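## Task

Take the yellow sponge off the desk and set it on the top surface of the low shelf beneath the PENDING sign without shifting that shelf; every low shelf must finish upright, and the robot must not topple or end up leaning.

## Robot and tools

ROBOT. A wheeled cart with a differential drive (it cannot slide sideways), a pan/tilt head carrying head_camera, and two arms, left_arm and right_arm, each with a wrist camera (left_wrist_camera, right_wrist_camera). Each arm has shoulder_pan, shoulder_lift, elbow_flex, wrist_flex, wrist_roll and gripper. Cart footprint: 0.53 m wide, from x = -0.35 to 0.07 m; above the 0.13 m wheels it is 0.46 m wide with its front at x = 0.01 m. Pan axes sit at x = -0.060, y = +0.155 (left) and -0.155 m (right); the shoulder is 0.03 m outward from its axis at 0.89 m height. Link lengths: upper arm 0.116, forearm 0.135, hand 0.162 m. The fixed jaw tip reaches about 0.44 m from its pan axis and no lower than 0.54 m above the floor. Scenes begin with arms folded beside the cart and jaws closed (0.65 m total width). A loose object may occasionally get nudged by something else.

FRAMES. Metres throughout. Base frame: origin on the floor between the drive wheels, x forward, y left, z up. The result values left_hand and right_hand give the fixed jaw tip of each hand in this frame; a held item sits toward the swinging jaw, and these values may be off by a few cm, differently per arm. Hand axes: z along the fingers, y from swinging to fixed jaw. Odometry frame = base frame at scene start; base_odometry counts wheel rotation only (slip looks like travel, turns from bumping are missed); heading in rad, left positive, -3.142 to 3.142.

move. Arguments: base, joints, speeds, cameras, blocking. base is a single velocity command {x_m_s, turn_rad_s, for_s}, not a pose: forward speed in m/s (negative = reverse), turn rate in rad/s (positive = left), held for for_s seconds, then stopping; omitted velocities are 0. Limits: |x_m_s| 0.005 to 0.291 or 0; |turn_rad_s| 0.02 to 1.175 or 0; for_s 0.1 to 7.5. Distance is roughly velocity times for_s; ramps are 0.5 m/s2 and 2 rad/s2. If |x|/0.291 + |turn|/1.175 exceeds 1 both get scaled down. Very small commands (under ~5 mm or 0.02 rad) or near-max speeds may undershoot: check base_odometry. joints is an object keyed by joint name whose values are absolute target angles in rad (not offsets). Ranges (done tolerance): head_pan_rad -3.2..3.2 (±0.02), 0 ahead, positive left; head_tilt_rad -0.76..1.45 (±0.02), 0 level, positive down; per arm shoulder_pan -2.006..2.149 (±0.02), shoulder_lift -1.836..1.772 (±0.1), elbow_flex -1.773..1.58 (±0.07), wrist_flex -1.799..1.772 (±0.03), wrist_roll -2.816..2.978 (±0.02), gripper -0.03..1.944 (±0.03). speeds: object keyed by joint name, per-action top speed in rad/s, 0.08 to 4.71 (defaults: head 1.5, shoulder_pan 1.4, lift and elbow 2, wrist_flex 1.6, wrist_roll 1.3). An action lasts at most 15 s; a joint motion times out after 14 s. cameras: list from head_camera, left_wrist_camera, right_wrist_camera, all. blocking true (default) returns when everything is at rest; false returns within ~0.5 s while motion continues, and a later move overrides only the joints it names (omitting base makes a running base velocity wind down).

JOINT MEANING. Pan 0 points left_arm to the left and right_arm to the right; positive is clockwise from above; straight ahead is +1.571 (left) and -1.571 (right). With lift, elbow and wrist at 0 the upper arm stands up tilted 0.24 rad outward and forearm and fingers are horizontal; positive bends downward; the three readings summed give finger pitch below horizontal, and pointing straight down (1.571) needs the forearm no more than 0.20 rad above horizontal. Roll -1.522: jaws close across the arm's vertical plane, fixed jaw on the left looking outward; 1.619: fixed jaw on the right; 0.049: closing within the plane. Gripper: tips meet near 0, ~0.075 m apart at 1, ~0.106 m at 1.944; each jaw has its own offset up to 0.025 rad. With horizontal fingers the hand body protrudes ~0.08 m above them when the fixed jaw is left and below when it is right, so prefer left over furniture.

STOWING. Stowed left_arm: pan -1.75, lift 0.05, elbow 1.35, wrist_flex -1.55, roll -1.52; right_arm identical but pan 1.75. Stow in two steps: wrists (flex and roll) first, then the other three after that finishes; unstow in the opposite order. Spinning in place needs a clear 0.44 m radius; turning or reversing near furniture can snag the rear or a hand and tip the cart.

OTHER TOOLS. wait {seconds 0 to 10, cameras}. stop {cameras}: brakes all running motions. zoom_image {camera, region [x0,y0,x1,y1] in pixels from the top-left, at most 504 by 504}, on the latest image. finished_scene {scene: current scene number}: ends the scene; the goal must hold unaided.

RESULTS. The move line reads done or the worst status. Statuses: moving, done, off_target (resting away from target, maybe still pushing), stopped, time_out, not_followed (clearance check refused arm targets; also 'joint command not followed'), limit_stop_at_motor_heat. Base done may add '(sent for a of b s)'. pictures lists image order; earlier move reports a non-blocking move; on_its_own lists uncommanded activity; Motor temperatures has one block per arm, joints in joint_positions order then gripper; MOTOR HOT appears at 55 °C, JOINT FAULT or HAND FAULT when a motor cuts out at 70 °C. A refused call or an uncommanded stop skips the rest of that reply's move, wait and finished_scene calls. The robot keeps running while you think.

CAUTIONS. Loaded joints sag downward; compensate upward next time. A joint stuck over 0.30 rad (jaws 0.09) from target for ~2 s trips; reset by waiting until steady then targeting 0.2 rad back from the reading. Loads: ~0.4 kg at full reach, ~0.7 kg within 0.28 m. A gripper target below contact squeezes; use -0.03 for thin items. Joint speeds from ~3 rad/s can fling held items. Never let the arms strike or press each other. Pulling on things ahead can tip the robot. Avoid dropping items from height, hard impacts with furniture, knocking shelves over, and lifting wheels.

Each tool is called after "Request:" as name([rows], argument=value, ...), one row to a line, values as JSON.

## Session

Request:
move(joints={"head_pan_rad": 0.0, "head_tilt_rad": 0.35}, cameras=["head_camera"])

Request:
move(joints={"head_pan_rad": -0.85, "head_tilt_rad": 0.35}, cameras=["head_camera"])

Request:
move(joints={"head_pan_rad": -1.7, "head_tilt_rad": 0.1}, cameras=["head_camera"])

Request:
move(joints={"head_pan_rad": -2.55, "head_tilt_rad": 0.35}, cameras=["head_camera"])

Request:
move(joints={"head_pan_rad": 2.8, "head_tilt_rad": 0.35}, cameras=["head_camera"])

Request:
move(joints={"head_pan_rad": 1.9, "head_tilt_rad": 0.35}, cameras=["head_camera"])

Request:
move(joints={"head_pan_rad": 1.0, "head_tilt_rad": 0.35}, cameras=["head_camera"])

Scene clock: 1.03 s.
Motor temperatures (°C): left_arm=[29 30 29 30 30 29] | right_arm=[29 27 27 27 29 27]
move: done
base_odometry: x=+0.000 y=+0.000 heading=+0.000
base_status: not commanded
joint_positions: head_pan_rad=+0.000 head_tilt_rad=+0.342 left_arm_shoulder_pan_rad=+0.002 left_arm_shoulder_lift_rad=-1.688 left_arm_elbow_flex_rad=+1.459 left_arm_wrist_flex_rad=+0.984 left_arm_wrist_roll_rad=-0.001 left_arm_gripper_rad=+0.000 right_arm_shoulder_pan_rad=+0.004 right_arm_shoulder_lift_rad=-1.732 right_arm_elbow_flex_rad=+1.485 right_arm_wrist_flex_rad=+1.015 right_arm_wrist_roll_rad=+0.000 right_arm_gripper_rad=+0.000
joint_status: all done
left_hand: x=-0.0597 y=+0.3120 z=+0.8286 quat_wxyz=(+0.397, -0.918, +0.023, +0.009) (m; base frame)
right_hand: x=-0.0607 y=-0.3093 z=+0.8243 quat_wxyz=(+0.009, +0.024, +0.920, -0.391) (m; base frame)
pictures: head_camera
Images, in order (width x height): head_camera 644x476.

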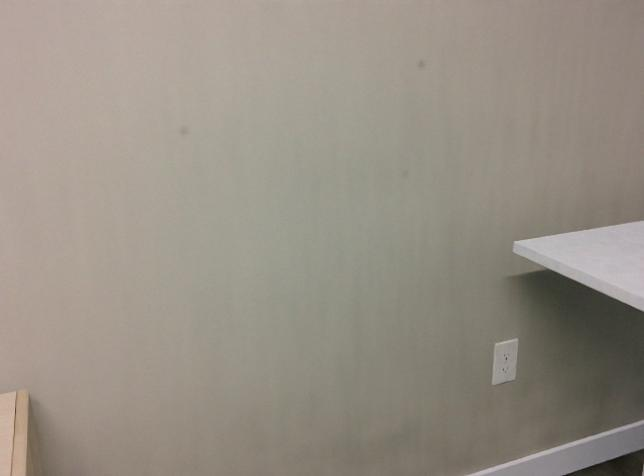

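Scene clock: 2.40 s.
move: done
base_odometry: x=+0.000 y=+0.000 heading=+0.000
base_status: not commanded
joint_positions: head_pan_rad=-0.841 head_tilt_rad=+0.342 left_arm_shoulder_pan_rad=+0.002 left_arm_shoulder_lift_rad=-1.688 left_arm_elbow_flex_rad=+1.459 left_arm_wrist_flex_rad=+0.984 left_arm_wrist_roll_rad=-0.001 left_arm_gripper_rad=+0.000 right_arm_shoulder_pan_rad=+0.004 right_arm_shoulder_lift_rad=-1.732 right_arm_elbow_flex_rad=+1.485 right_arm_wrist_flex_rad=+1.015 right_arm_wrist_roll_rad=+0.000 right_arm_gripper_rad=+0.000
joint_status: all done
left_hand: x=-0.0597 y=+0.3120 z=+0.8286 quat_wxyz=(+0.397, -0.918, +0.023, +0.009) (m; base frame)
right_hand: x=-0.0607 y=-0.3093 z=+0.8243 quat_wxyz=(+0.009, +0.024, +0.920, -0.391) (m; base frame)
pictures: head_camera
Images, in order (width x height): head_camera 644x476.

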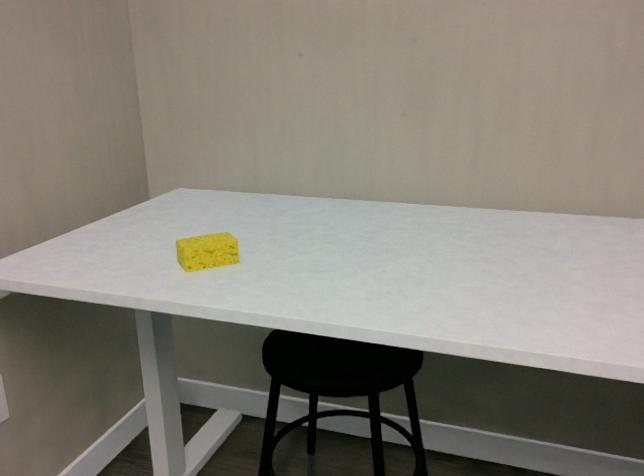

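Scene clock: 3.77 s.
move: done
base_odometry: x=+0.000 y=+0.000 heading=+0.000
base_status: not commanded
joint_positions: head_pan_rad=-1.690 head_tilt_rad=+0.111 left_arm_shoulder_pan_rad=+0.002 left_arm_shoulder_lift_rad=-1.688 left_arm_elbow_flex_rad=+1.459 left_arm_wrist_flex_rad=+0.984 left_arm_wrist_roll_rad=-0.001 left_arm_gripper_rad=+0.000 right_arm_shoulder_pan_rad=+0.004 right_arm_shoulder_lift_rad=-1.732 right_arm_elbow_flex_rad=+1.485 right_arm_wrist_flex_rad=+1.015 right_arm_wrist_roll_rad=+0.000 right_arm_gripper_rad=+0.000
joint_status: all done
left_hand: x=-0.0597 y=+0.3120 z=+0.8286 quat_wxyz=(+0.397, -0.918, +0.023, +0.009) (m; base frame)
right_hand: x=-0.0607 y=-0.3093 z=+0.8243 quat_wxyz=(+0.009, +0.024, +0.920, -0.391) (m; base frame)
pictures: head_camera
Images, in order (width x height): head_camera 644x476.

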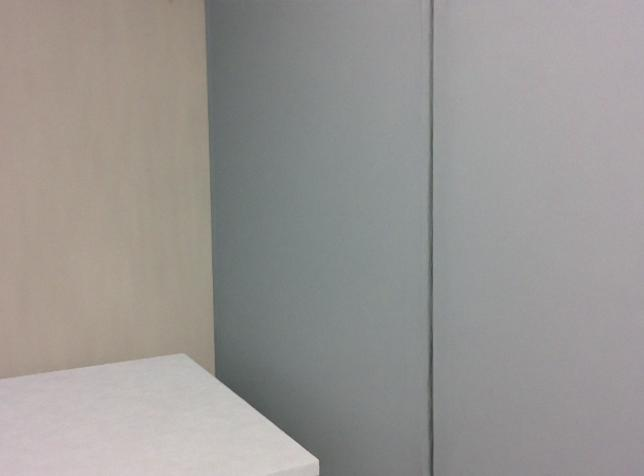

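Scene clock: 5.13 s.
move: done
base_odometry: x=+0.000 y=+0.000 heading=+0.000
base_status: not commanded
joint_positions: head_pan_rad=-2.540 head_tilt_rad=+0.342 left_arm_shoulder_pan_rad=+0.002 left_arm_shoulder_lift_rad=-1.688 left_arm_elbow_flex_rad=+1.459 left_arm_wrist_flex_rad=+0.984 left_arm_wrist_roll_rad=-0.001 left_arm_gripper_rad=+0.000 right_arm_shoulder_pan_rad=+0.004 right_arm_shoulder_lift_rad=-1.732 right_arm_elbow_flex_rad=+1.485 right_arm_wrist_flex_rad=+1.015 right_arm_wrist_roll_rad=+0.000 right_arm_gripper_rad=+0.000
joint_status: all done
left_hand: x=-0.0597 y=+0.3120 z=+0.8286 quat_wxyz=(+0.397, -0.918, +0.023, +0.009) (m; base frame)
right_hand: x=-0.0607 y=-0.3093 z=+0.8243 quat_wxyz=(+0.009, +0.024, +0.920, -0.391) (m; base frame)
pictures: head_camera
Images, in order (width x height): head_camera 644x476.

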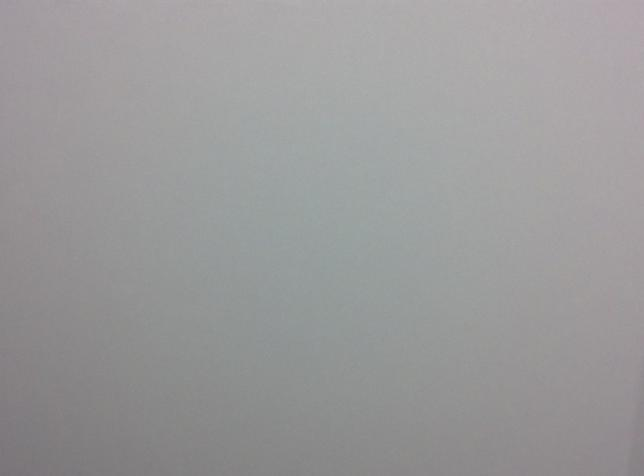

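Scene clock: 9.50 s.
move: done
base_odometry: x=+0.000 y=+0.000 heading=+0.000
base_status: not commanded
joint_positions: head_pan_rad=+2.789 head_tilt_rad=+0.342 left_arm_shoulder_pan_rad=+0.002 left_arm_shoulder_lift_rad=-1.688 left_arm_elbow_flex_rad=+1.459 left_arm_wrist_flex_rad=+0.984 left_arm_wrist_roll_rad=-0.001 left_arm_gripper_rad=+0.000 right_arm_shoulder_pan_rad=+0.004 right_arm_shoulder_lift_rad=-1.732 right_arm_elbow_flex_rad=+1.485 right_arm_wrist_flex_rad=+1.015 right_arm_wrist_roll_rad=+0.000 right_arm_gripper_rad=+0.000
joint_status: all done
left_hand: x=-0.0597 y=+0.3120 z=+0.8286 quat_wxyz=(+0.397, -0.918, +0.023, +0.009) (m; base frame)
right_hand: x=-0.0607 y=-0.3093 z=+0.8243 quat_wxyz=(+0.009, +0.024, +0.920, -0.391) (m; base frame)
pictures: head_camera
Images, in order (width x height): head_camera 644x476.

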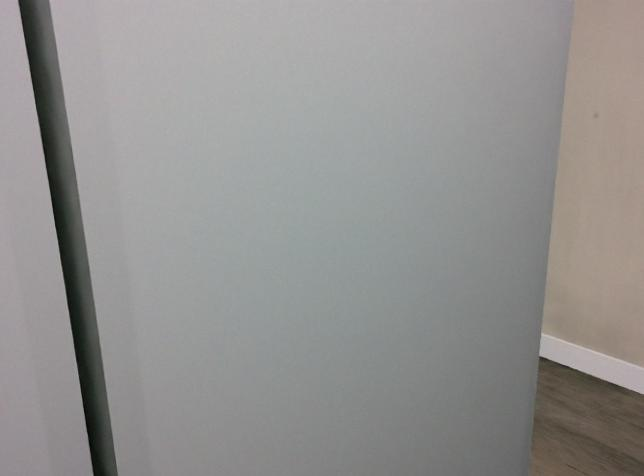

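Scene clock: 10.90 s.
move: done
base_odometry: x=+0.000 y=+0.000 heading=+0.000
base_status: not commanded
joint_positions: head_pan_rad=+1.910 head_tilt_rad=+0.342 left_arm_shoulder_pan_rad=+0.002 left_arm_shoulder_lift_rad=-1.688 left_arm_elbow_flex_rad=+1.459 left_arm_wrist_flex_rad=+0.984 left_arm_wrist_roll_rad=-0.001 left_arm_gripper_rad=+0.000 right_arm_shoulder_pan_rad=+0.004 right_arm_shoulder_lift_rad=-1.732 right_arm_elbow_flex_rad=+1.485 right_arm_wrist_flex_rad=+1.015 right_arm_wrist_roll_rad=+0.000 right_arm_gripper_rad=+0.000
joint_status: all done
left_hand: x=-0.0597 y=+0.3120 z=+0.8286 quat_wxyz=(+0.397, -0.918, +0.023, +0.009) (m; base frame)
right_hand: x=-0.0607 y=-0.3093 z=+0.8243 quat_wxyz=(+0.009, +0.024, +0.920, -0.391) (m; base frame)
pictures: head_camera
Images, in order (width x height): head_camera 644x476.

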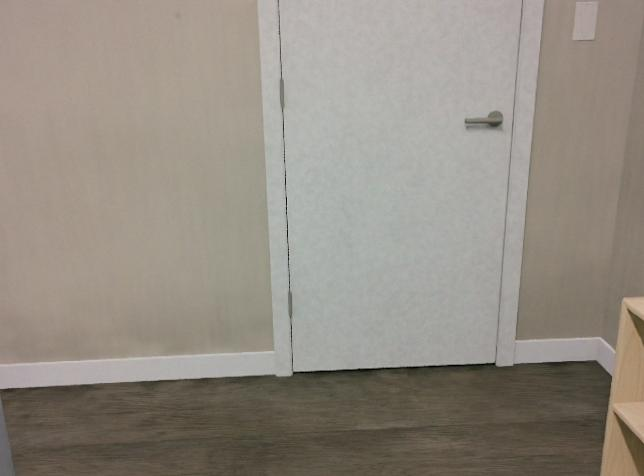

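Scene clock: 12.30 s.
move: done
base_odometry: x=+0.000 y=+0.000 heading=+0.000
base_status: not commanded
joint_positions: head_pan_rad=+1.009 head_tilt_rad=+0.342 left_arm_shoulder_pan_rad=+0.002 left_arm_shoulder_lift_rad=-1.688 left_arm_elbow_flex_rad=+1.459 left_arm_wrist_flex_rad=+0.984 left_arm_wrist_roll_rad=-0.001 left_arm_gripper_rad=+0.000 right_arm_shoulder_pan_rad=+0.004 right_arm_shoulder_lift_rad=-1.732 right_arm_elbow_flex_rad=+1.485 right_arm_wrist_flex_rad=+1.015 right_arm_wrist_roll_rad=+0.000 right_arm_gripper_rad=+0.000
joint_status: all done
left_hand: x=-0.0597 y=+0.3120 z=+0.8286 quat_wxyz=(+0.397, -0.918, +0.023, +0.009) (m; base frame)
right_hand: x=-0.0607 y=-0.3093 z=+0.8243 quat_wxyz=(+0.009, +0.024, +0.920, -0.391) (m; base frame)
pictures: head_camera
Images, in order (width x height): head_camera 644x476.

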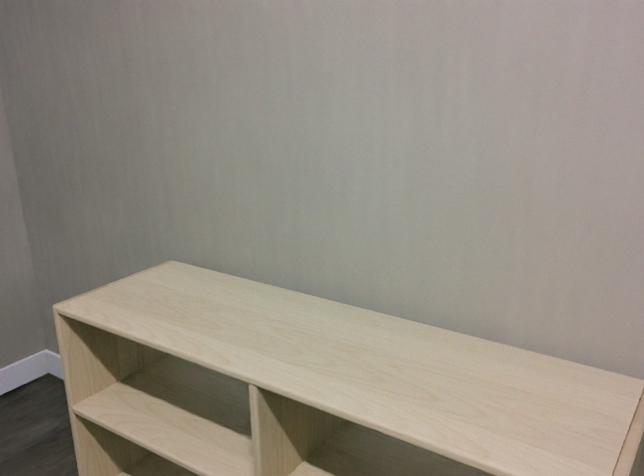

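Check the sign and the floor by the desk.

Request:
move(joints={"head_pan_rad": 0.8, "head_tilt_rad": -0.05}, cameras=["head_camera"])

Request:
move(joints={"head_pan_rad": -0.8, "head_tilt_rad": 0.8}, cameras=["head_camera"])

Request:
move(joints={"head_pan_rad": -2.3, "head_tilt_rad": 0.9}, cameras=["head_camera"])

Request:
move(joints={"head_pan_rad": 2.8, "head_tilt_rad": 0.8}, cameras=["head_camera"])

Request:
move(joints={"head_pan_rad": 1.1, "head_tilt_rad": 0.75}, cameras=["head_camera"])

Scene clock: 22.10 s.
move: done
base_odometry: x=+0.000 y=+0.000 heading=+0.000
base_status: not commanded
joint_positions: head_pan_rad=+0.810 head_tilt_rad=-0.039 left_arm_shoulder_pan_rad=+0.002 left_arm_shoulder_lift_rad=-1.688 left_arm_elbow_flex_rad=+1.459 left_arm_wrist_flex_rad=+0.984 left_arm_wrist_roll_rad=-0.001 left_arm_gripper_rad=+0.000 right_arm_shoulder_pan_rad=+0.004 right_arm_shoulder_lift_rad=-1.732 right_arm_elbow_flex_rad=+1.485 right_arm_wrist_flex_rad=+1.015 right_arm_wrist_roll_rad=+0.000 right_arm_gripper_rad=+0.000
joint_status: all done
left_hand: x=-0.0597 y=+0.3120 z=+0.8286 quat_wxyz=(+0.397, -0.918, +0.023, +0.009) (m; base frame)
right_hand: x=-0.0607 y=-0.3093 z=+0.8243 quat_wxyz=(+0.009, +0.024, +0.920, -0.391) (m; base frame)
pictures: head_camera
Images, in order (width x height): head_camera 644x476.

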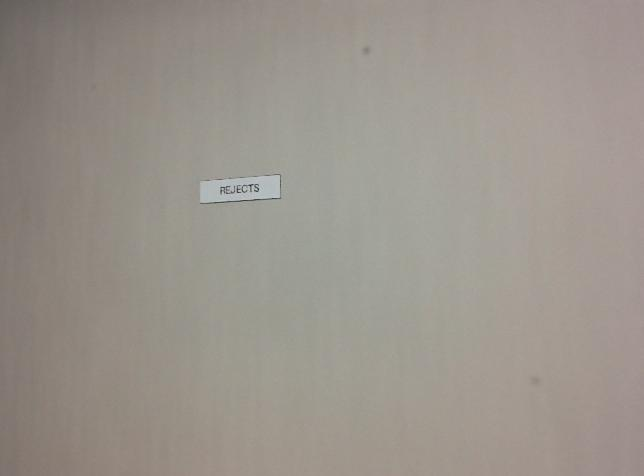

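Scene clock: 23.97 s.
move: done
base_odometry: x=+0.000 y=+0.000 heading=+0.000
base_status: not commanded
joint_positions: head_pan_rad=-0.790 head_tilt_rad=+0.794 left_arm_shoulder_pan_rad=+0.002 left_arm_shoulder_lift_rad=-1.688 left_arm_elbow_flex_rad=+1.459 left_arm_wrist_flex_rad=+0.984 left_arm_wrist_roll_rad=-0.001 left_arm_gripper_rad=+0.000 right_arm_shoulder_pan_rad=+0.004 right_arm_shoulder_lift_rad=-1.732 right_arm_elbow_flex_rad=+1.485 right_arm_wrist_flex_rad=+1.015 right_arm_wrist_roll_rad=+0.000 right_arm_gripper_rad=+0.000
joint_status: all done
left_hand: x=-0.0597 y=+0.3120 z=+0.8286 quat_wxyz=(+0.397, -0.918, +0.023, +0.009) (m; base frame)
right_hand: x=-0.0607 y=-0.3093 z=+0.8243 quat_wxyz=(+0.009, +0.024, +0.920, -0.391) (m; base frame)
pictures: head_camera
Images, in order (width x height): head_camera 644x476.

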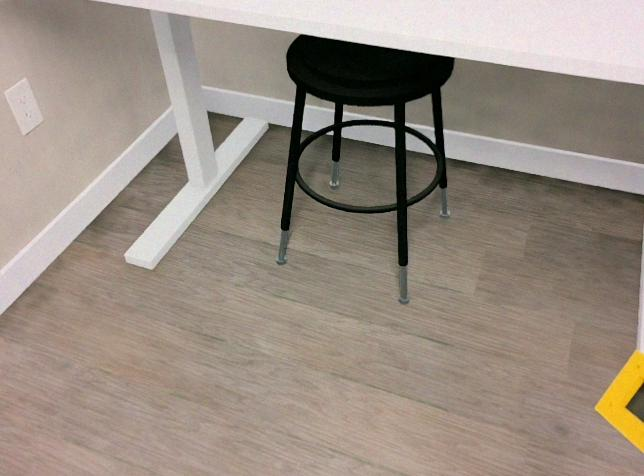

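Scene clock: 25.77 s.
move: done
base_odometry: x=+0.000 y=+0.000 heading=+0.000
base_status: not commanded
joint_positions: head_pan_rad=-2.290 head_tilt_rad=+0.894 left_arm_shoulder_pan_rad=+0.002 left_arm_shoulder_lift_rad=-1.688 left_arm_elbow_flex_rad=+1.459 left_arm_wrist_flex_rad=+0.984 left_arm_wrist_roll_rad=-0.001 left_arm_gripper_rad=+0.000 right_arm_shoulder_pan_rad=+0.004 right_arm_shoulder_lift_rad=-1.732 right_arm_elbow_flex_rad=+1.485 right_arm_wrist_flex_rad=+1.015 right_arm_wrist_roll_rad=+0.000 right_arm_gripper_rad=+0.000
joint_status: all done
left_hand: x=-0.0597 y=+0.3120 z=+0.8286 quat_wxyz=(+0.397, -0.918, +0.023, +0.009) (m; base frame)
right_hand: x=-0.0607 y=-0.3093 z=+0.8243 quat_wxyz=(+0.009, +0.024, +0.920, -0.391) (m; base frame)
pictures: head_camera
Images, in order (width x height): head_camera 644x476.

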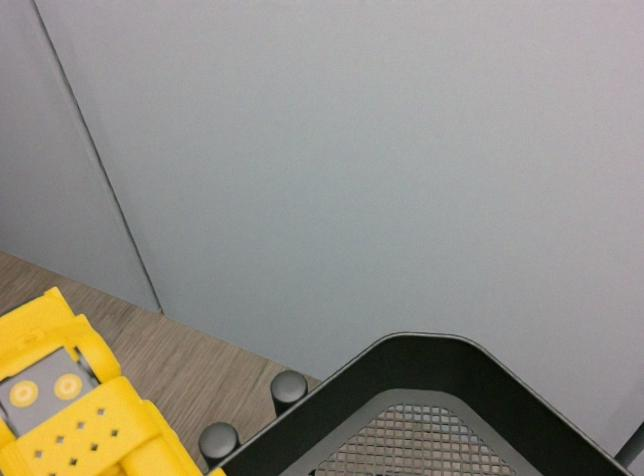

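Scene clock: 29.97 s.
move: done
base_odometry: x=+0.000 y=+0.000 heading=+0.000
base_status: not commanded
joint_positions: head_pan_rad=+2.789 head_tilt_rad=+0.814 left_arm_shoulder_pan_rad=+0.002 left_arm_shoulder_lift_rad=-1.688 left_arm_elbow_flex_rad=+1.459 left_arm_wrist_flex_rad=+0.984 left_arm_wrist_roll_rad=-0.001 left_arm_gripper_rad=+0.000 right_arm_shoulder_pan_rad=+0.004 right_arm_shoulder_lift_rad=-1.732 right_arm_elbow_flex_rad=+1.485 right_arm_wrist_flex_rad=+1.015 right_arm_wrist_roll_rad=+0.000 right_arm_gripper_rad=+0.000
joint_status: all done
left_hand: x=-0.0597 y=+0.3120 z=+0.8286 quat_wxyz=(+0.397, -0.918, +0.023, +0.009) (m; base frame)
right_hand: x=-0.0607 y=-0.3093 z=+0.8243 quat_wxyz=(+0.009, +0.024, +0.920, -0.391) (m; base frame)
pictures: head_camera
Images, in order (width x height): head_camera 644x476.

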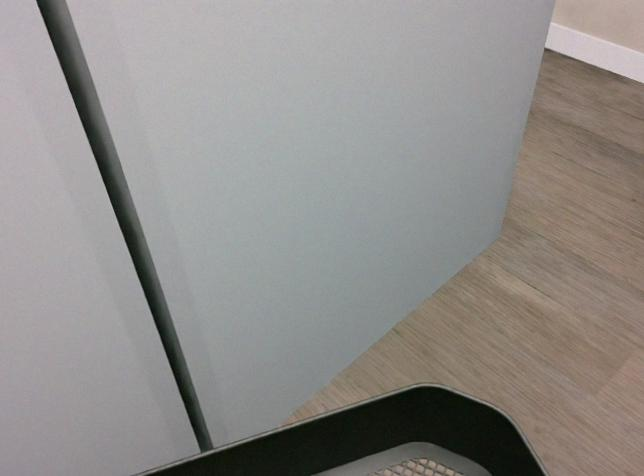

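Scene clock: 31.90 s.
move: done
base_odometry: x=+0.000 y=+0.000 heading=+0.000
base_status: not commanded
joint_positions: head_pan_rad=+1.109 head_tilt_rad=+0.764 left_arm_shoulder_pan_rad=+0.002 left_arm_shoulder_lift_rad=-1.688 left_arm_elbow_flex_rad=+1.459 left_arm_wrist_flex_rad=+0.984 left_arm_wrist_roll_rad=-0.001 left_arm_gripper_rad=+0.000 right_arm_shoulder_pan_rad=+0.004 right_arm_shoulder_lift_rad=-1.732 right_arm_elbow_flex_rad=+1.485 right_arm_wrist_flex_rad=+1.015 right_arm_wrist_roll_rad=+0.000 right_arm_gripper_rad=+0.000
joint_status: all done
left_hand: x=-0.0597 y=+0.3120 z=+0.8286 quat_wxyz=(+0.397, -0.918, +0.023, +0.009) (m; base frame)
right_hand: x=-0.0607 y=-0.3093 z=+0.8243 quat_wxyz=(+0.009, +0.024, +0.920, -0.391) (m; base frame)
pictures: head_camera
Images, in order (width x height): head_camera 644x476.

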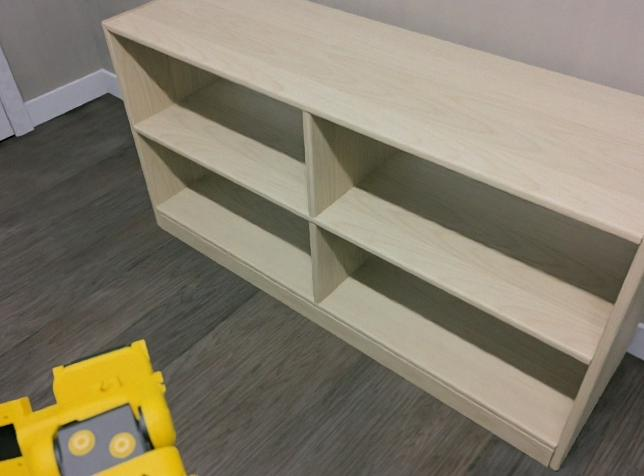

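Request:
move(base={"turn_rad_s": -0.5, "for_s": 0.82}, joints={"head_pan_rad": 0.0, "head_tilt_rad": 0.6})

Request:
move(base={"x_m_s": 0.25, "for_s": 3.28})

Request:
move(base={"turn_rad_s": -0.5, "for_s": 1.5}, cameras=["head_camera"])

Scene clock: 68.27 s.
move: done
base_odometry: x=+0.000 y=+0.000 heading=-0.417
base_status: done (sent for 0.83 of 0.83 s)
joint_positions: head_pan_rad=+0.009 head_tilt_rad=+0.613 left_arm_shoulder_pan_rad=+0.005 left_arm_shoulder_lift_rad=-1.688 left_arm_elbow_flex_rad=+1.459 left_arm_wrist_flex_rad=+0.984 left_arm_wrist_roll_rad=-0.001 left_arm_gripper_rad=+0.000 right_arm_shoulder_pan_rad=+0.001 right_arm_shoulder_lift_rad=-1.732 right_arm_elbow_flex_rad=+1.485 right_arm_wrist_flex_rad=+1.015 right_arm_wrist_roll_rad=+0.000 right_arm_gripper_rad=+0.000
joint_status: all done
left_hand: x=-0.0592 y=+0.3120 z=+0.8286 quat_wxyz=(+0.397, -0.918, +0.025, +0.009) (m; base frame)
right_hand: x=-0.0602 y=-0.3093 z=+0.8243 quat_wxyz=(+0.009, +0.023, +0.920, -0.391) (m; base frame)
pictures: none

Scene clock: 72.70 s.
move: done
base_odometry: x=+0.747 y=-0.332 heading=-0.417
base_status: done (sent for 3.27 of 3.27 s)
joint_positions: head_pan_rad=+0.009 head_tilt_rad=+0.613 left_arm_shoulder_pan_rad=-0.003 left_arm_shoulder_lift_rad=-1.688 left_arm_elbow_flex_rad=+1.459 left_arm_wrist_flex_rad=+0.984 left_arm_wrist_roll_rad=-0.001 left_arm_gripper_rad=+0.000 right_arm_shoulder_pan_rad=-0.002 right_arm_shoulder_lift_rad=-1.732 right_arm_elbow_flex_rad=+1.485 right_arm_wrist_flex_rad=+1.015 right_arm_wrist_roll_rad=+0.000 right_arm_gripper_rad=+0.000
joint_status: not commanded
left_hand: x=-0.0604 y=+0.3120 z=+0.8286 quat_wxyz=(+0.397, -0.918, +0.021, +0.010) (m; base frame)
right_hand: x=-0.0597 y=-0.3093 z=+0.8243 quat_wxyz=(+0.010, +0.021, +0.920, -0.390) (m; base frame)
pictures: none

Scene clock: 74.83 s.
move: done
base_odometry: x=+0.746 y=-0.331 heading=-1.167
base_status: done (sent for 1.5 of 1.5 s)
joint_positions: head_pan_rad=+0.009 head_tilt_rad=+0.613 left_arm_shoulder_pan_rad=+0.003 left_arm_shoulder_lift_rad=-1.688 left_arm_elbow_flex_rad=+1.459 left_arm_wrist_flex_rad=+0.984 left_arm_wrist_roll_rad=-0.001 left_arm_gripper_rad=+0.000 right_arm_shoulder_pan_rad=+0.003 right_arm_shoulder_lift_rad=-1.732 right_arm_elbow_flex_rad=+1.485 right_arm_wrist_flex_rad=+1.015 right_arm_wrist_roll_rad=+0.000 right_arm_gripper_rad=+0.000
joint_status: not commanded
left_hand: x=-0.0595 y=+0.3120 z=+0.8286 quat_wxyz=(+0.397, -0.918, +0.024, +0.009) (m; base frame)
right_hand: x=-0.0604 y=-0.3093 z=+0.8243 quat_wxyz=(+0.009, +0.024, +0.920, -0.391) (m; base frame)
pictures: head_camera
Images, in order (width x height): head_camera 644x476.

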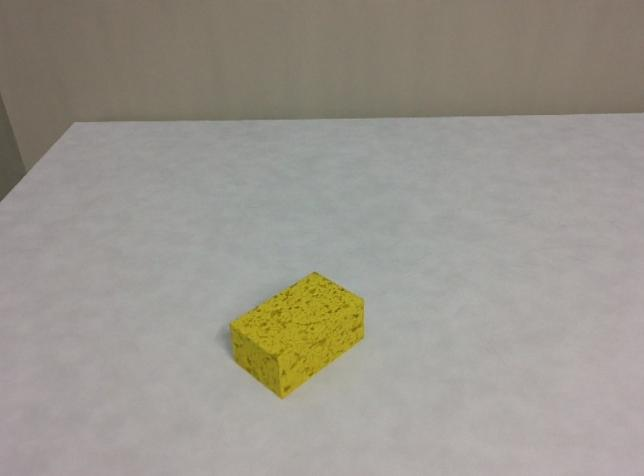

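Request:
move(base={"x_m_s": 0.12, "for_s": 1.55}, joints={"left_arm_shoulder_lift_rad": -0.7, "left_arm_elbow_flex_rad": 0.2, "left_arm_wrist_flex_rad": 0.4, "left_arm_wrist_roll_rad": -1.92, "left_arm_gripper_rad": 1.85, "head_pan_rad": 0.09, "head_tilt_rad": 0.9}, cameras=["head_camera"])

Request:
move(joints={"head_tilt_rad": 1.3}, cameras=["head_camera"])

Scene clock: 85.57 s.
move: done
base_odometry: x=+0.820 y=-0.505 heading=-1.169
base_status: done (sent for 1.57 of 1.57 s)
joint_positions: head_pan_rad=+0.080 head_tilt_rad=+0.894 left_arm_shoulder_pan_rad=+0.000 left_arm_shoulder_lift_rad=-0.702 left_arm_elbow_flex_rad=+0.237 left_arm_wrist_flex_rad=+0.415 left_arm_wrist_roll_rad=-1.915 left_arm_gripper_rad=+1.842 right_arm_shoulder_pan_rad=+0.003 right_arm_shoulder_lift_rad=-1.732 right_arm_elbow_flex_rad=+1.485 right_arm_wrist_flex_rad=+1.015 right_arm_wrist_roll_rad=+0.000 right_arm_gripper_rad=+0.000
joint_status: all done
left_hand: x=-0.0672 y=+0.4125 z=+1.0741 quat_wxyz=(+0.403, -0.383, +0.573, +0.603) (m; base frame)
right_hand: x=-0.0604 y=-0.3093 z=+0.8243 quat_wxyz=(+0.009, +0.024, +0.920, -0.391) (m; base frame)
pictures: head_camera
Images, in order (width x height): head_camera 644x476.

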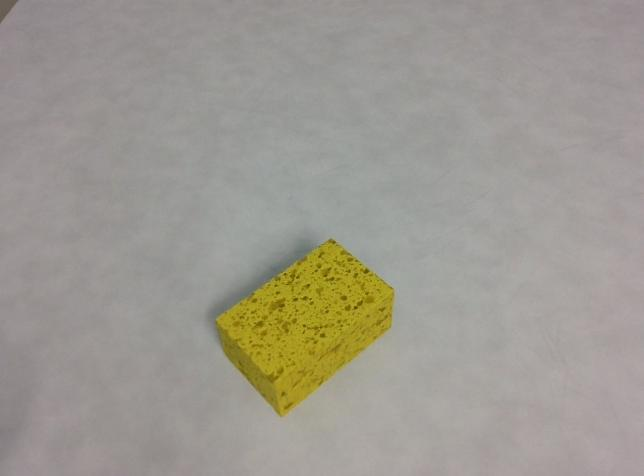

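Scene clock: 86.63 s.
move: done
base_odometry: x=+0.820 y=-0.505 heading=-1.169
base_status: not commanded
joint_positions: head_pan_rad=+0.080 head_tilt_rad=+1.295 left_arm_shoulder_pan_rad=+0.000 left_arm_shoulder_lift_rad=-0.702 left_arm_elbow_flex_rad=+0.237 left_arm_wrist_flex_rad=+0.415 left_arm_wrist_roll_rad=-1.915 left_arm_gripper_rad=+1.842 right_arm_shoulder_pan_rad=+0.003 right_arm_shoulder_lift_rad=-1.732 right_arm_elbow_flex_rad=+1.485 right_arm_wrist_flex_rad=+1.015 right_arm_wrist_roll_rad=+0.000 right_arm_gripper_rad=+0.000
joint_status: all done
left_hand: x=-0.0672 y=+0.4125 z=+1.0741 quat_wxyz=(+0.403, -0.383, +0.573, +0.603) (m; base frame)
right_hand: x=-0.0604 y=-0.3093 z=+0.8243 quat_wxyz=(+0.009, +0.024, +0.920, -0.391) (m; base frame)
pictures: head_camera
Images, in order (width x height): head_camera 644x476.

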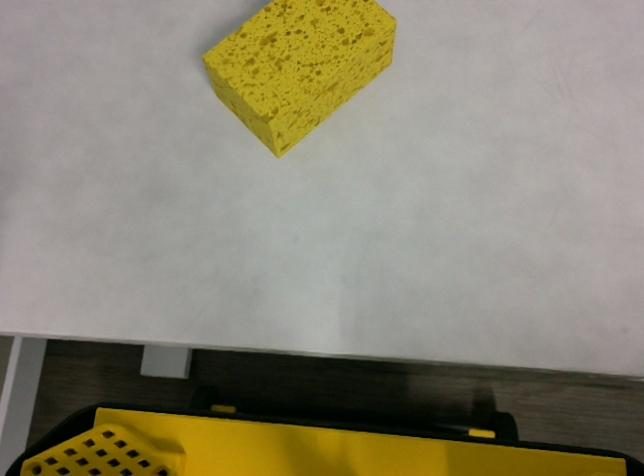

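Request:
move(joints={"left_arm_shoulder_pan_rad": 1.82, "left_arm_shoulder_lift_rad": 0.49, "left_arm_elbow_flex_rad": -0.634, "left_arm_wrist_flex_rad": 0.976, "left_arm_wrist_roll_rad": -1.98, "head_tilt_rad": 0.9}, cameras=["head_camera", "left_wrist_camera"])

Scene clock: 104.60 s.
move: done
base_odometry: x=+0.820 y=-0.505 heading=-1.169
base_status: not commanded
joint_positions: head_pan_rad=+0.080 head_tilt_rad=+0.914 left_arm_shoulder_pan_rad=+1.813 left_arm_shoulder_lift_rad=+0.502 left_arm_elbow_flex_rad=-0.598 left_arm_wrist_flex_rad=+0.975 left_arm_wrist_roll_rad=-1.977 left_arm_gripper_rad=+1.842 right_arm_shoulder_pan_rad=+0.003 right_arm_shoulder_lift_rad=-1.732 right_arm_elbow_flex_rad=+1.485 right_arm_wrist_flex_rad=+1.015 right_arm_wrist_roll_rad=+0.000 right_arm_gripper_rad=+0.000
joint_status: all done
left_hand: x=+0.2793 y=+0.0783 z=+0.8757 quat_wxyz=(+0.337, +0.321, +0.884, +0.036) (m; base frame)
right_hand: x=-0.0604 y=-0.3093 z=+0.8243 quat_wxyz=(+0.009, +0.024, +0.920, -0.391) (m; base frame)
pictures: head_camera, left_wrist_camera
Images, in order (width x height): head_camera 644x476, left_wrist_camera 644x476.

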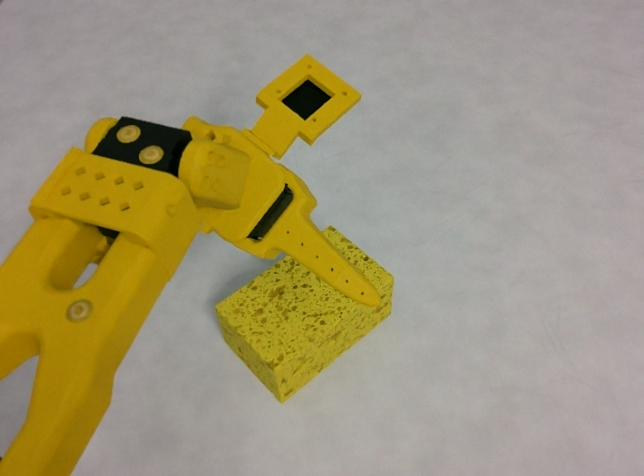

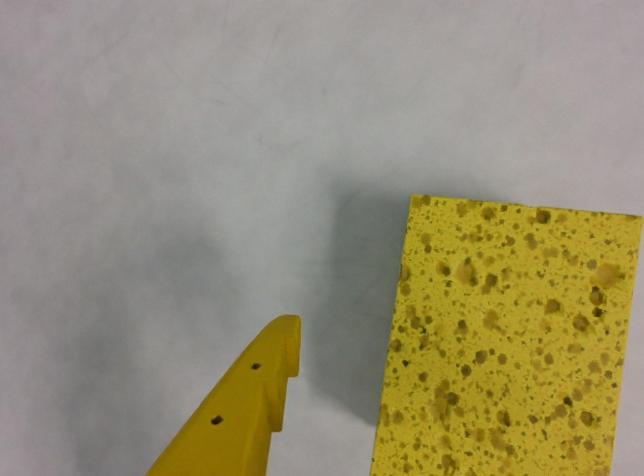

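Request:
move(joints={"left_arm_shoulder_pan_rad": 1.845, "left_arm_shoulder_lift_rad": 0.80, "left_arm_elbow_flex_rad": -0.291, "left_arm_wrist_flex_rad": 0.404, "left_arm_gripper_rad": 1.93}, speeds={"left_arm_shoulder_lift_rad": 0.3, "left_arm_elbow_flex_rad": 0.3, "left_arm_wrist_flex_rad": 0.5}, cameras=["head_camera", "left_wrist_camera"])

Scene clock: 116.97 s.
move: done
base_odometry: x=+0.820 y=-0.505 heading=-1.169
base_status: not commanded
joint_positions: head_pan_rad=+0.080 head_tilt_rad=+0.914 left_arm_shoulder_pan_rad=+1.841 left_arm_shoulder_lift_rad=+0.764 left_arm_elbow_flex_rad=-0.315 left_arm_wrist_flex_rad=+0.421 left_arm_wrist_roll_rad=-1.975 left_arm_gripper_rad=+1.924 right_arm_shoulder_pan_rad=+0.004 right_arm_shoulder_lift_rad=-1.732 right_arm_elbow_flex_rad=+1.485 right_arm_wrist_flex_rad=+1.015 right_arm_wrist_roll_rad=+0.000 right_arm_gripper_rad=+0.000
joint_status: all done
left_hand: x=+0.2872 y=+0.0662 z=+0.7814 quat_wxyz=(+0.342, +0.332, +0.878, +0.031) (m; base frame)
right_hand: x=-0.0607 y=-0.3093 z=+0.8243 quat_wxyz=(+0.009, +0.024, +0.920, -0.391) (m; base frame)
pictures: head_camera, left_wrist_camera
Images, in order (width x height): head_camera 644x476, left_wrist_camera 644x476.

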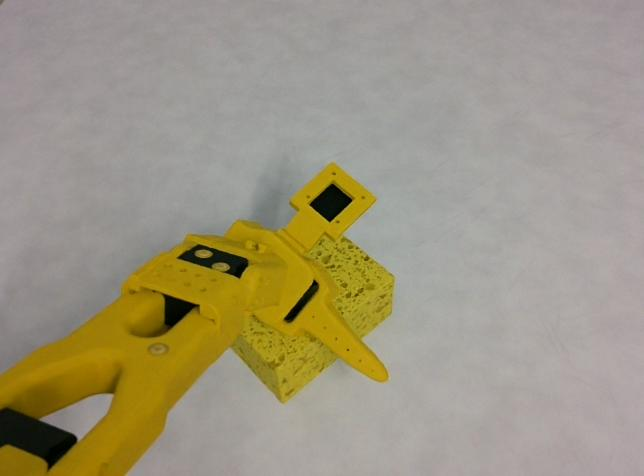

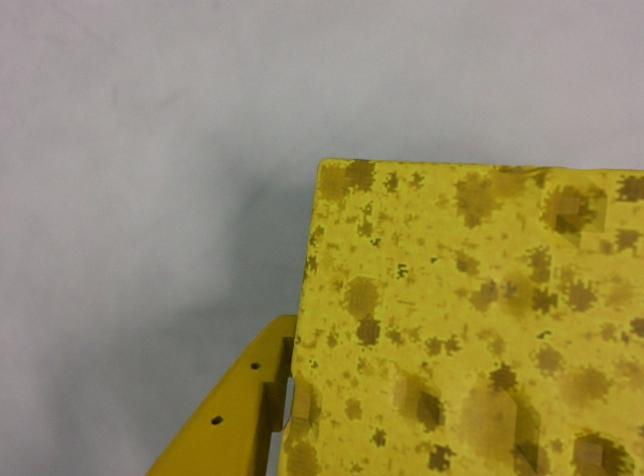

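Request:
move(joints={"left_arm_shoulder_lift_rad": 0.83})

Request:
move(joints={"left_arm_gripper_rad": 0.7})

Request:
move(joints={"left_arm_gripper_rad": 0.78, "left_arm_shoulder_lift_rad": 0.4}, speeds={"left_arm_shoulder_lift_rad": 0.6}, cameras=["head_camera", "left_wrist_camera"])

Scene clock: 125.43 s.
move: done
base_odometry: x=+0.820 y=-0.505 heading=-1.169
base_status: not commanded
joint_positions: head_pan_rad=+0.080 head_tilt_rad=+0.914 left_arm_shoulder_pan_rad=+1.841 left_arm_shoulder_lift_rad=+0.764 left_arm_elbow_flex_rad=-0.315 left_arm_wrist_flex_rad=+0.421 left_arm_wrist_roll_rad=-1.975 left_arm_gripper_rad=+1.924 right_arm_shoulder_pan_rad=+0.004 right_arm_shoulder_lift_rad=-1.732 right_arm_elbow_flex_rad=+1.485 right_arm_wrist_flex_rad=+1.015 right_arm_wrist_roll_rad=+0.000 right_arm_gripper_rad=+0.000
joint_status: all done
left_hand: x=+0.2872 y=+0.0662 z=+0.7814 quat_wxyz=(+0.342, +0.332, +0.878, +0.031) (m; base frame)
right_hand: x=-0.0607 y=-0.3093 z=+0.8243 quat_wxyz=(+0.009, +0.024, +0.920, -0.391) (m; base frame)
pictures: none

Scene clock: 126.57 s.
move: off_target
base_odometry: x=+0.820 y=-0.505 heading=-1.169
base_status: not commanded
joint_positions: head_pan_rad=+0.080 head_tilt_rad=+0.914 left_arm_shoulder_pan_rad=+1.856 left_arm_shoulder_lift_rad=+0.737 left_arm_elbow_flex_rad=-0.323 left_arm_wrist_flex_rad=+0.410 left_arm_wrist_roll_rad=-1.975 left_arm_gripper_rad=+0.954 right_arm_shoulder_pan_rad=+0.003 right_arm_shoulder_lift_rad=-1.732 right_arm_elbow_flex_rad=+1.485 right_arm_wrist_flex_rad=+1.015 right_arm_wrist_roll_rad=+0.000 right_arm_gripper_rad=+0.000
joint_status: left_arm_gripper_rad off_target (ended at +0.953, target +0.700)
left_hand: x=+0.2911 y=+0.0593 z=+0.7935 quat_wxyz=(+0.364, +0.336, +0.868, +0.031) (m; base frame)
right_hand: x=-0.0604 y=-0.3093 z=+0.8243 quat_wxyz=(+0.009, +0.024, +0.920, -0.391) (m; base frame)
pictures: none

Scene clock: 128.10 s.
move: off_target
base_odometry: x=+0.820 y=-0.505 heading=-1.169
base_status: not commanded
joint_positions: head_pan_rad=+0.080 head_tilt_rad=+0.914 left_arm_shoulder_pan_rad=+1.846 left_arm_shoulder_lift_rad=+0.467 left_arm_elbow_flex_rad=-0.285 left_arm_wrist_flex_rad=+0.408 left_arm_wrist_roll_rad=-1.986 left_arm_gripper_rad=+0.914 right_arm_shoulder_pan_rad=+0.004 right_arm_shoulder_lift_rad=-1.732 right_arm_elbow_flex_rad=+1.485 right_arm_wrist_flex_rad=+1.015 right_arm_wrist_roll_rad=+0.000 right_arm_gripper_rad=+0.000
joint_status: left_arm_gripper_rad off_target (ended at +0.915, target +0.780); the others done
left_hand: x=+0.3027 y=+0.0600 z=+0.8760 quat_wxyz=(+0.469, +0.318, +0.823, +0.044) (m; base frame)
right_hand: x=-0.0607 y=-0.3093 z=+0.8243 quat_wxyz=(+0.009, +0.024, +0.920, -0.391) (m; base frame)
pictures: head_camera, left_wrist_camera
Images, in order (width x height): head_camera 644x476, left_wrist_camera 644x476.

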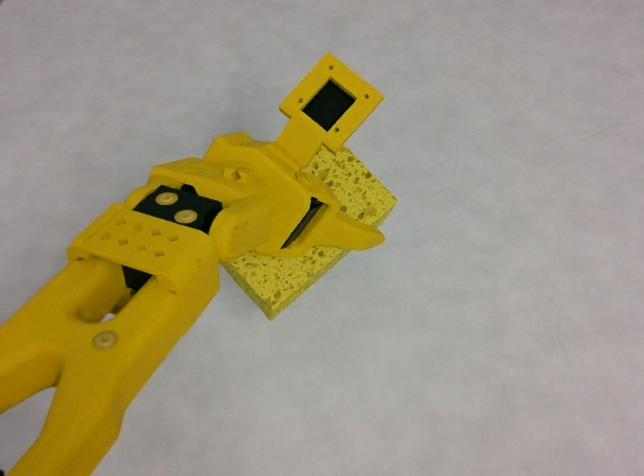

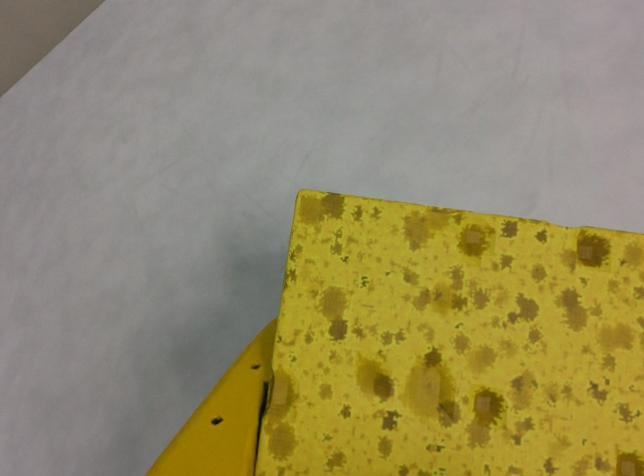

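Request:
move(joints={"left_arm_shoulder_lift_rad": -0.4, "left_arm_elbow_flex_rad": 0.3, "left_arm_wrist_flex_rad": 0.7}, speeds={"left_arm_shoulder_lift_rad": 1.0, "left_arm_elbow_flex_rad": 1.0})

Request:
move(base={"x_m_s": -0.2, "for_s": 1.6}, joints={"head_pan_rad": -0.3, "head_tilt_rad": 0.5})

Request:
move(base={"turn_rad_s": -0.6, "for_s": 4.73}, cameras=["head_camera"])

Scene clock: 171.47 s.
move: done
base_odometry: x=+0.820 y=-0.505 heading=-1.169
base_status: not commanded
joint_positions: head_pan_rad=+0.080 head_tilt_rad=+0.914 left_arm_shoulder_pan_rad=+1.846 left_arm_shoulder_lift_rad=-0.357 left_arm_elbow_flex_rad=+0.306 left_arm_wrist_flex_rad=+0.698 left_arm_wrist_roll_rad=-1.986 left_arm_gripper_rad=+0.914 right_arm_shoulder_pan_rad=+0.004 right_arm_shoulder_lift_rad=-1.732 right_arm_elbow_flex_rad=+1.485 right_arm_wrist_flex_rad=+1.015 right_arm_wrist_roll_rad=+0.000 right_arm_gripper_rad=+0.000
joint_status: all done
left_hand: x=+0.2132 y=+0.0853 z=+0.9272 quat_wxyz=(+0.444, +0.323, +0.835, +0.042) (m; base frame)
right_hand: x=-0.0607 y=-0.3093 z=+0.8243 quat_wxyz=(+0.009, +0.024, +0.920, -0.391) (m; base frame)
pictures: none

Scene clock: 174.23 s.
move: done
base_odometry: x=+0.694 y=-0.211 heading=-1.163
base_status: done (sent for 1.6 of 1.6 s)
joint_positions: head_pan_rad=-0.292 head_tilt_rad=+0.513 left_arm_shoulder_pan_rad=+1.850 left_arm_shoulder_lift_rad=-0.358 left_arm_elbow_flex_rad=+0.306 left_arm_wrist_flex_rad=+0.698 left_arm_wrist_roll_rad=-1.986 left_arm_gripper_rad=+0.914 right_arm_shoulder_pan_rad=-0.002 right_arm_shoulder_lift_rad=-1.732 right_arm_elbow_flex_rad=+1.485 right_arm_wrist_flex_rad=+1.015 right_arm_wrist_roll_rad=+0.000 right_arm_gripper_rad=+0.000
joint_status: all done
left_hand: x=+0.2128 y=+0.0840 z=+0.9276 quat_wxyz=(+0.444, +0.325, +0.834, +0.041) (m; base frame)
right_hand: x=-0.0597 y=-0.3093 z=+0.8243 quat_wxyz=(+0.010, +0.021, +0.920, -0.390) (m; base frame)
pictures: none

Scene clock: 179.63 s.
move: done
base_odometry: x=+0.693 y=-0.210 heading=+2.277
base_status: done (sent for 4.73 of 4.73 s)
joint_positions: head_pan_rad=-0.292 head_tilt_rad=+0.513 left_arm_shoulder_pan_rad=+1.846 left_arm_shoulder_lift_rad=-0.358 left_arm_elbow_flex_rad=+0.306 left_arm_wrist_flex_rad=+0.698 left_arm_wrist_roll_rad=-1.986 left_arm_gripper_rad=+0.914 right_arm_shoulder_pan_rad=+0.003 right_arm_shoulder_lift_rad=-1.732 right_arm_elbow_flex_rad=+1.485 right_arm_wrist_flex_rad=+1.015 right_arm_wrist_roll_rad=+0.000 right_arm_gripper_rad=+0.000
joint_status: not commanded
left_hand: x=+0.2131 y=+0.0853 z=+0.9276 quat_wxyz=(+0.444, +0.323, +0.835, +0.042) (m; base frame)
right_hand: x=-0.0604 y=-0.3093 z=+0.8243 quat_wxyz=(+0.009, +0.024, +0.920, -0.391) (m; base frame)
pictures: head_camera
Images, in order (width x height): head_camera 644x476.

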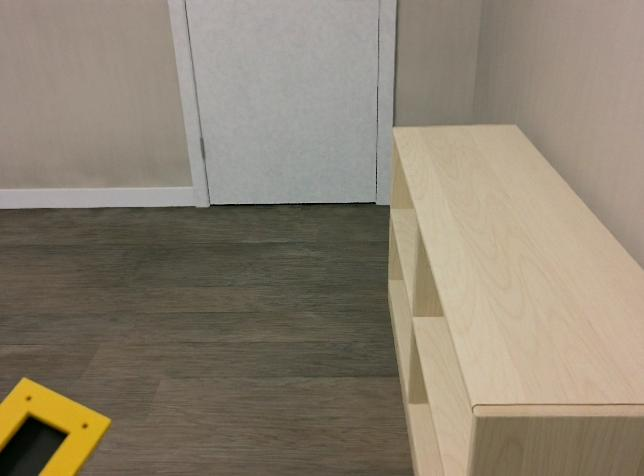

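Request:
move(base={"x_m_s":0.25,"for_s":4.4}, cameras=["head_camera"])

Scene clock: 203.90 s.
move: done
base_odometry: x=-0.020 y=+0.628 heading=+2.278
base_status: done (sent for 4.4 of 4.4 s)
joint_positions: head_pan_rad=-0.292 head_tilt_rad=+0.512 left_arm_shoulder_pan_rad=+1.846 left_arm_shoulder_lift_rad=-0.358 left_arm_elbow_flex_rad=+0.306 left_arm_wrist_flex_rad=+0.698 left_arm_wrist_roll_rad=-1.986 left_arm_gripper_rad=+0.914 right_arm_shoulder_pan_rad=+0.000 right_arm_shoulder_lift_rad=-1.732 right_arm_elbow_flex_rad=+1.485 right_arm_wrist_flex_rad=+1.015 right_arm_wrist_roll_rad=+0.000 right_arm_gripper_rad=+0.000
joint_status: not commanded
left_hand: x=+0.2131 y=+0.0853 z=+0.9276 quat_wxyz=(+0.444, +0.323, +0.835, +0.042) (m; base frame)
right_hand: x=-0.0599 y=-0.3093 z=+0.8243 quat_wxyz=(+0.010, +0.022, +0.920, -0.391) (m; base frame)
pictures: head_camera
Images, in order (width x height): head_camera 644x476.

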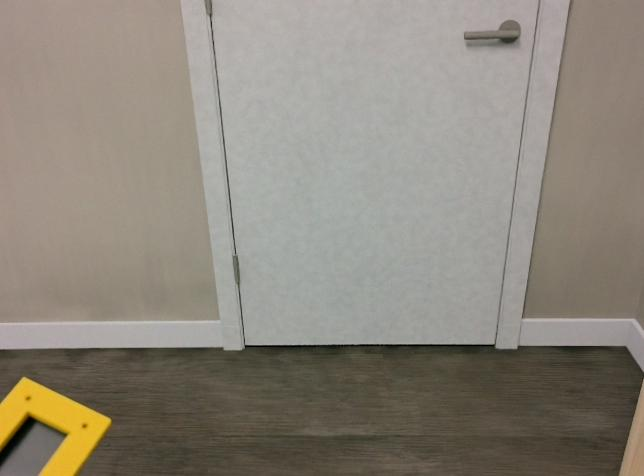

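Request:
move(base={"x_m_s":0.25,"for_s":4.6}, joints={"head_pan_rad":0.9}, cameras=["head_camera"])

Request:
move(base={"turn_rad_s":0.6,"for_s":2.12}, joints={"head_pan_rad":0.3,"head_tilt_rad":0.3}, cameras=["head_camera"])

Scene clock: 215.47 s.
move: done
base_odometry: x=-0.768 y=+1.502 heading=+2.278
base_status: done (sent for 4.6 of 4.6 s)
joint_positions: head_pan_rad=+0.890 head_tilt_rad=+0.512 left_arm_shoulder_pan_rad=+1.846 left_arm_shoulder_lift_rad=-0.358 left_arm_elbow_flex_rad=+0.306 left_arm_wrist_flex_rad=+0.698 left_arm_wrist_roll_rad=-1.986 left_arm_gripper_rad=+0.914 right_arm_shoulder_pan_rad=-0.002 right_arm_shoulder_lift_rad=-1.732 right_arm_elbow_flex_rad=+1.485 right_arm_wrist_flex_rad=+1.015 right_arm_wrist_roll_rad=+0.000 right_arm_gripper_rad=+0.000
joint_status: all done
left_hand: x=+0.2131 y=+0.0853 z=+0.9276 quat_wxyz=(+0.444, +0.323, +0.835, +0.042) (m; base frame)
right_hand: x=-0.0597 y=-0.3093 z=+0.8243 quat_wxyz=(+0.010, +0.021, +0.920, -0.390) (m; base frame)
pictures: head_camera
Images, in order (width x height): head_camera 644x476.

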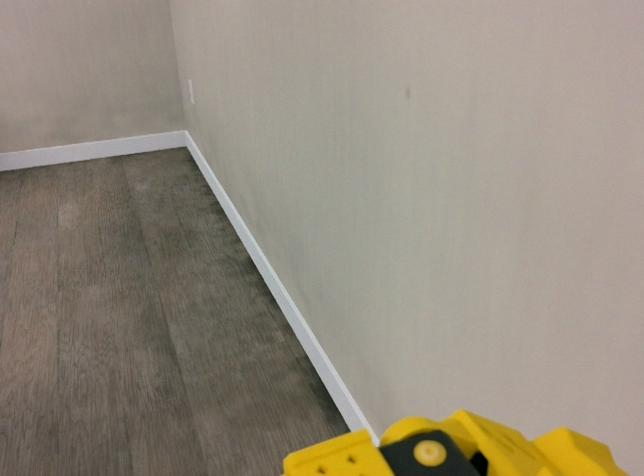

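Scene clock: 218.27 s.
move: done
base_odometry: x=-0.767 y=+1.501 heading=-2.727
base_status: done (sent for 2.13 of 2.13 s)
joint_positions: head_pan_rad=+0.310 head_tilt_rad=+0.312 left_arm_shoulder_pan_rad=+1.842 left_arm_shoulder_lift_rad=-0.360 left_arm_elbow_flex_rad=+0.306 left_arm_wrist_flex_rad=+0.698 left_arm_wrist_roll_rad=-1.986 left_arm_gripper_rad=+0.914 right_arm_shoulder_pan_rad=-0.004 right_arm_shoulder_lift_rad=-1.732 right_arm_elbow_flex_rad=+1.485 right_arm_wrist_flex_rad=+1.015 right_arm_wrist_roll_rad=+0.000 right_arm_gripper_rad=+0.000
joint_status: all done
left_hand: x=+0.2133 y=+0.0861 z=+0.9280 quat_wxyz=(+0.445, +0.322, +0.835, +0.043) (m; base frame)
right_hand: x=-0.0595 y=-0.3093 z=+0.8243 quat_wxyz=(+0.010, +0.021, +0.920, -0.390) (m; base frame)
pictures: head_camera
Images, in order (width x height): head_camera 644x476.

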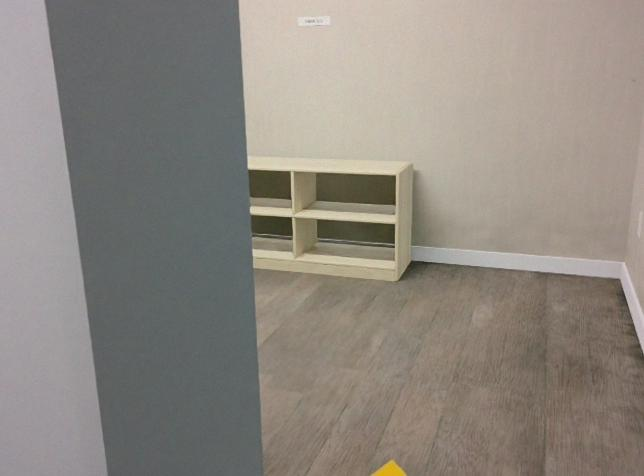

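Request:
zoom_image(camera="head_camera", region=[274, 6, 354, 46])

Request:
move(base={"x_m_s":0.25,"for_s":5.2}, joints={"head_pan_rad":0.5}, cameras=["head_camera"])

Scaled by 6.300.

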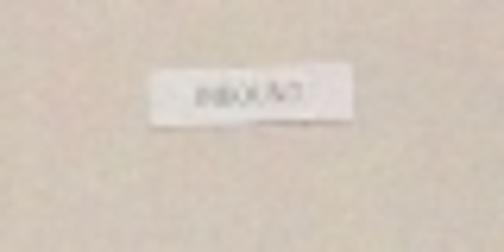

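Scene clock: 234.57 s.
move: done
base_odometry: x=-1.958 y=+0.979 heading=-2.729
base_status: done (sent for 5.2 of 5.2 s)
joint_positions: head_pan_rad=+0.489 head_tilt_rad=+0.312 left_arm_shoulder_pan_rad=+1.846 left_arm_shoulder_lift_rad=-0.360 left_arm_elbow_flex_rad=+0.306 left_arm_wrist_flex_rad=+0.698 left_arm_wrist_roll_rad=-1.986 left_arm_gripper_rad=+0.914 right_arm_shoulder_pan_rad=+0.001 right_arm_shoulder_lift_rad=-1.732 right_arm_elbow_flex_rad=+1.485 right_arm_wrist_flex_rad=+1.015 right_arm_wrist_roll_rad=+0.000 right_arm_gripper_rad=+0.000
joint_status: all done
left_hand: x=+0.2131 y=+0.0853 z=+0.9280 quat_wxyz=(+0.445, +0.323, +0.834, +0.042) (m; base frame)
right_hand: x=-0.0602 y=-0.3093 z=+0.8243 quat_wxyz=(+0.009, +0.023, +0.920, -0.391) (m; base frame)
pictures: head_camera
Images, in order (width x height): head_camera 644x476.

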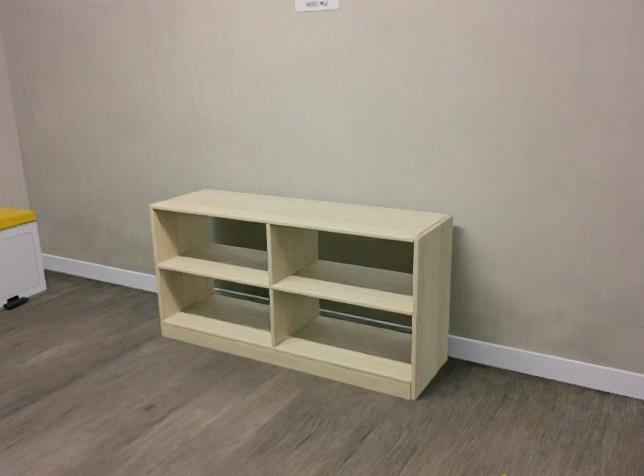

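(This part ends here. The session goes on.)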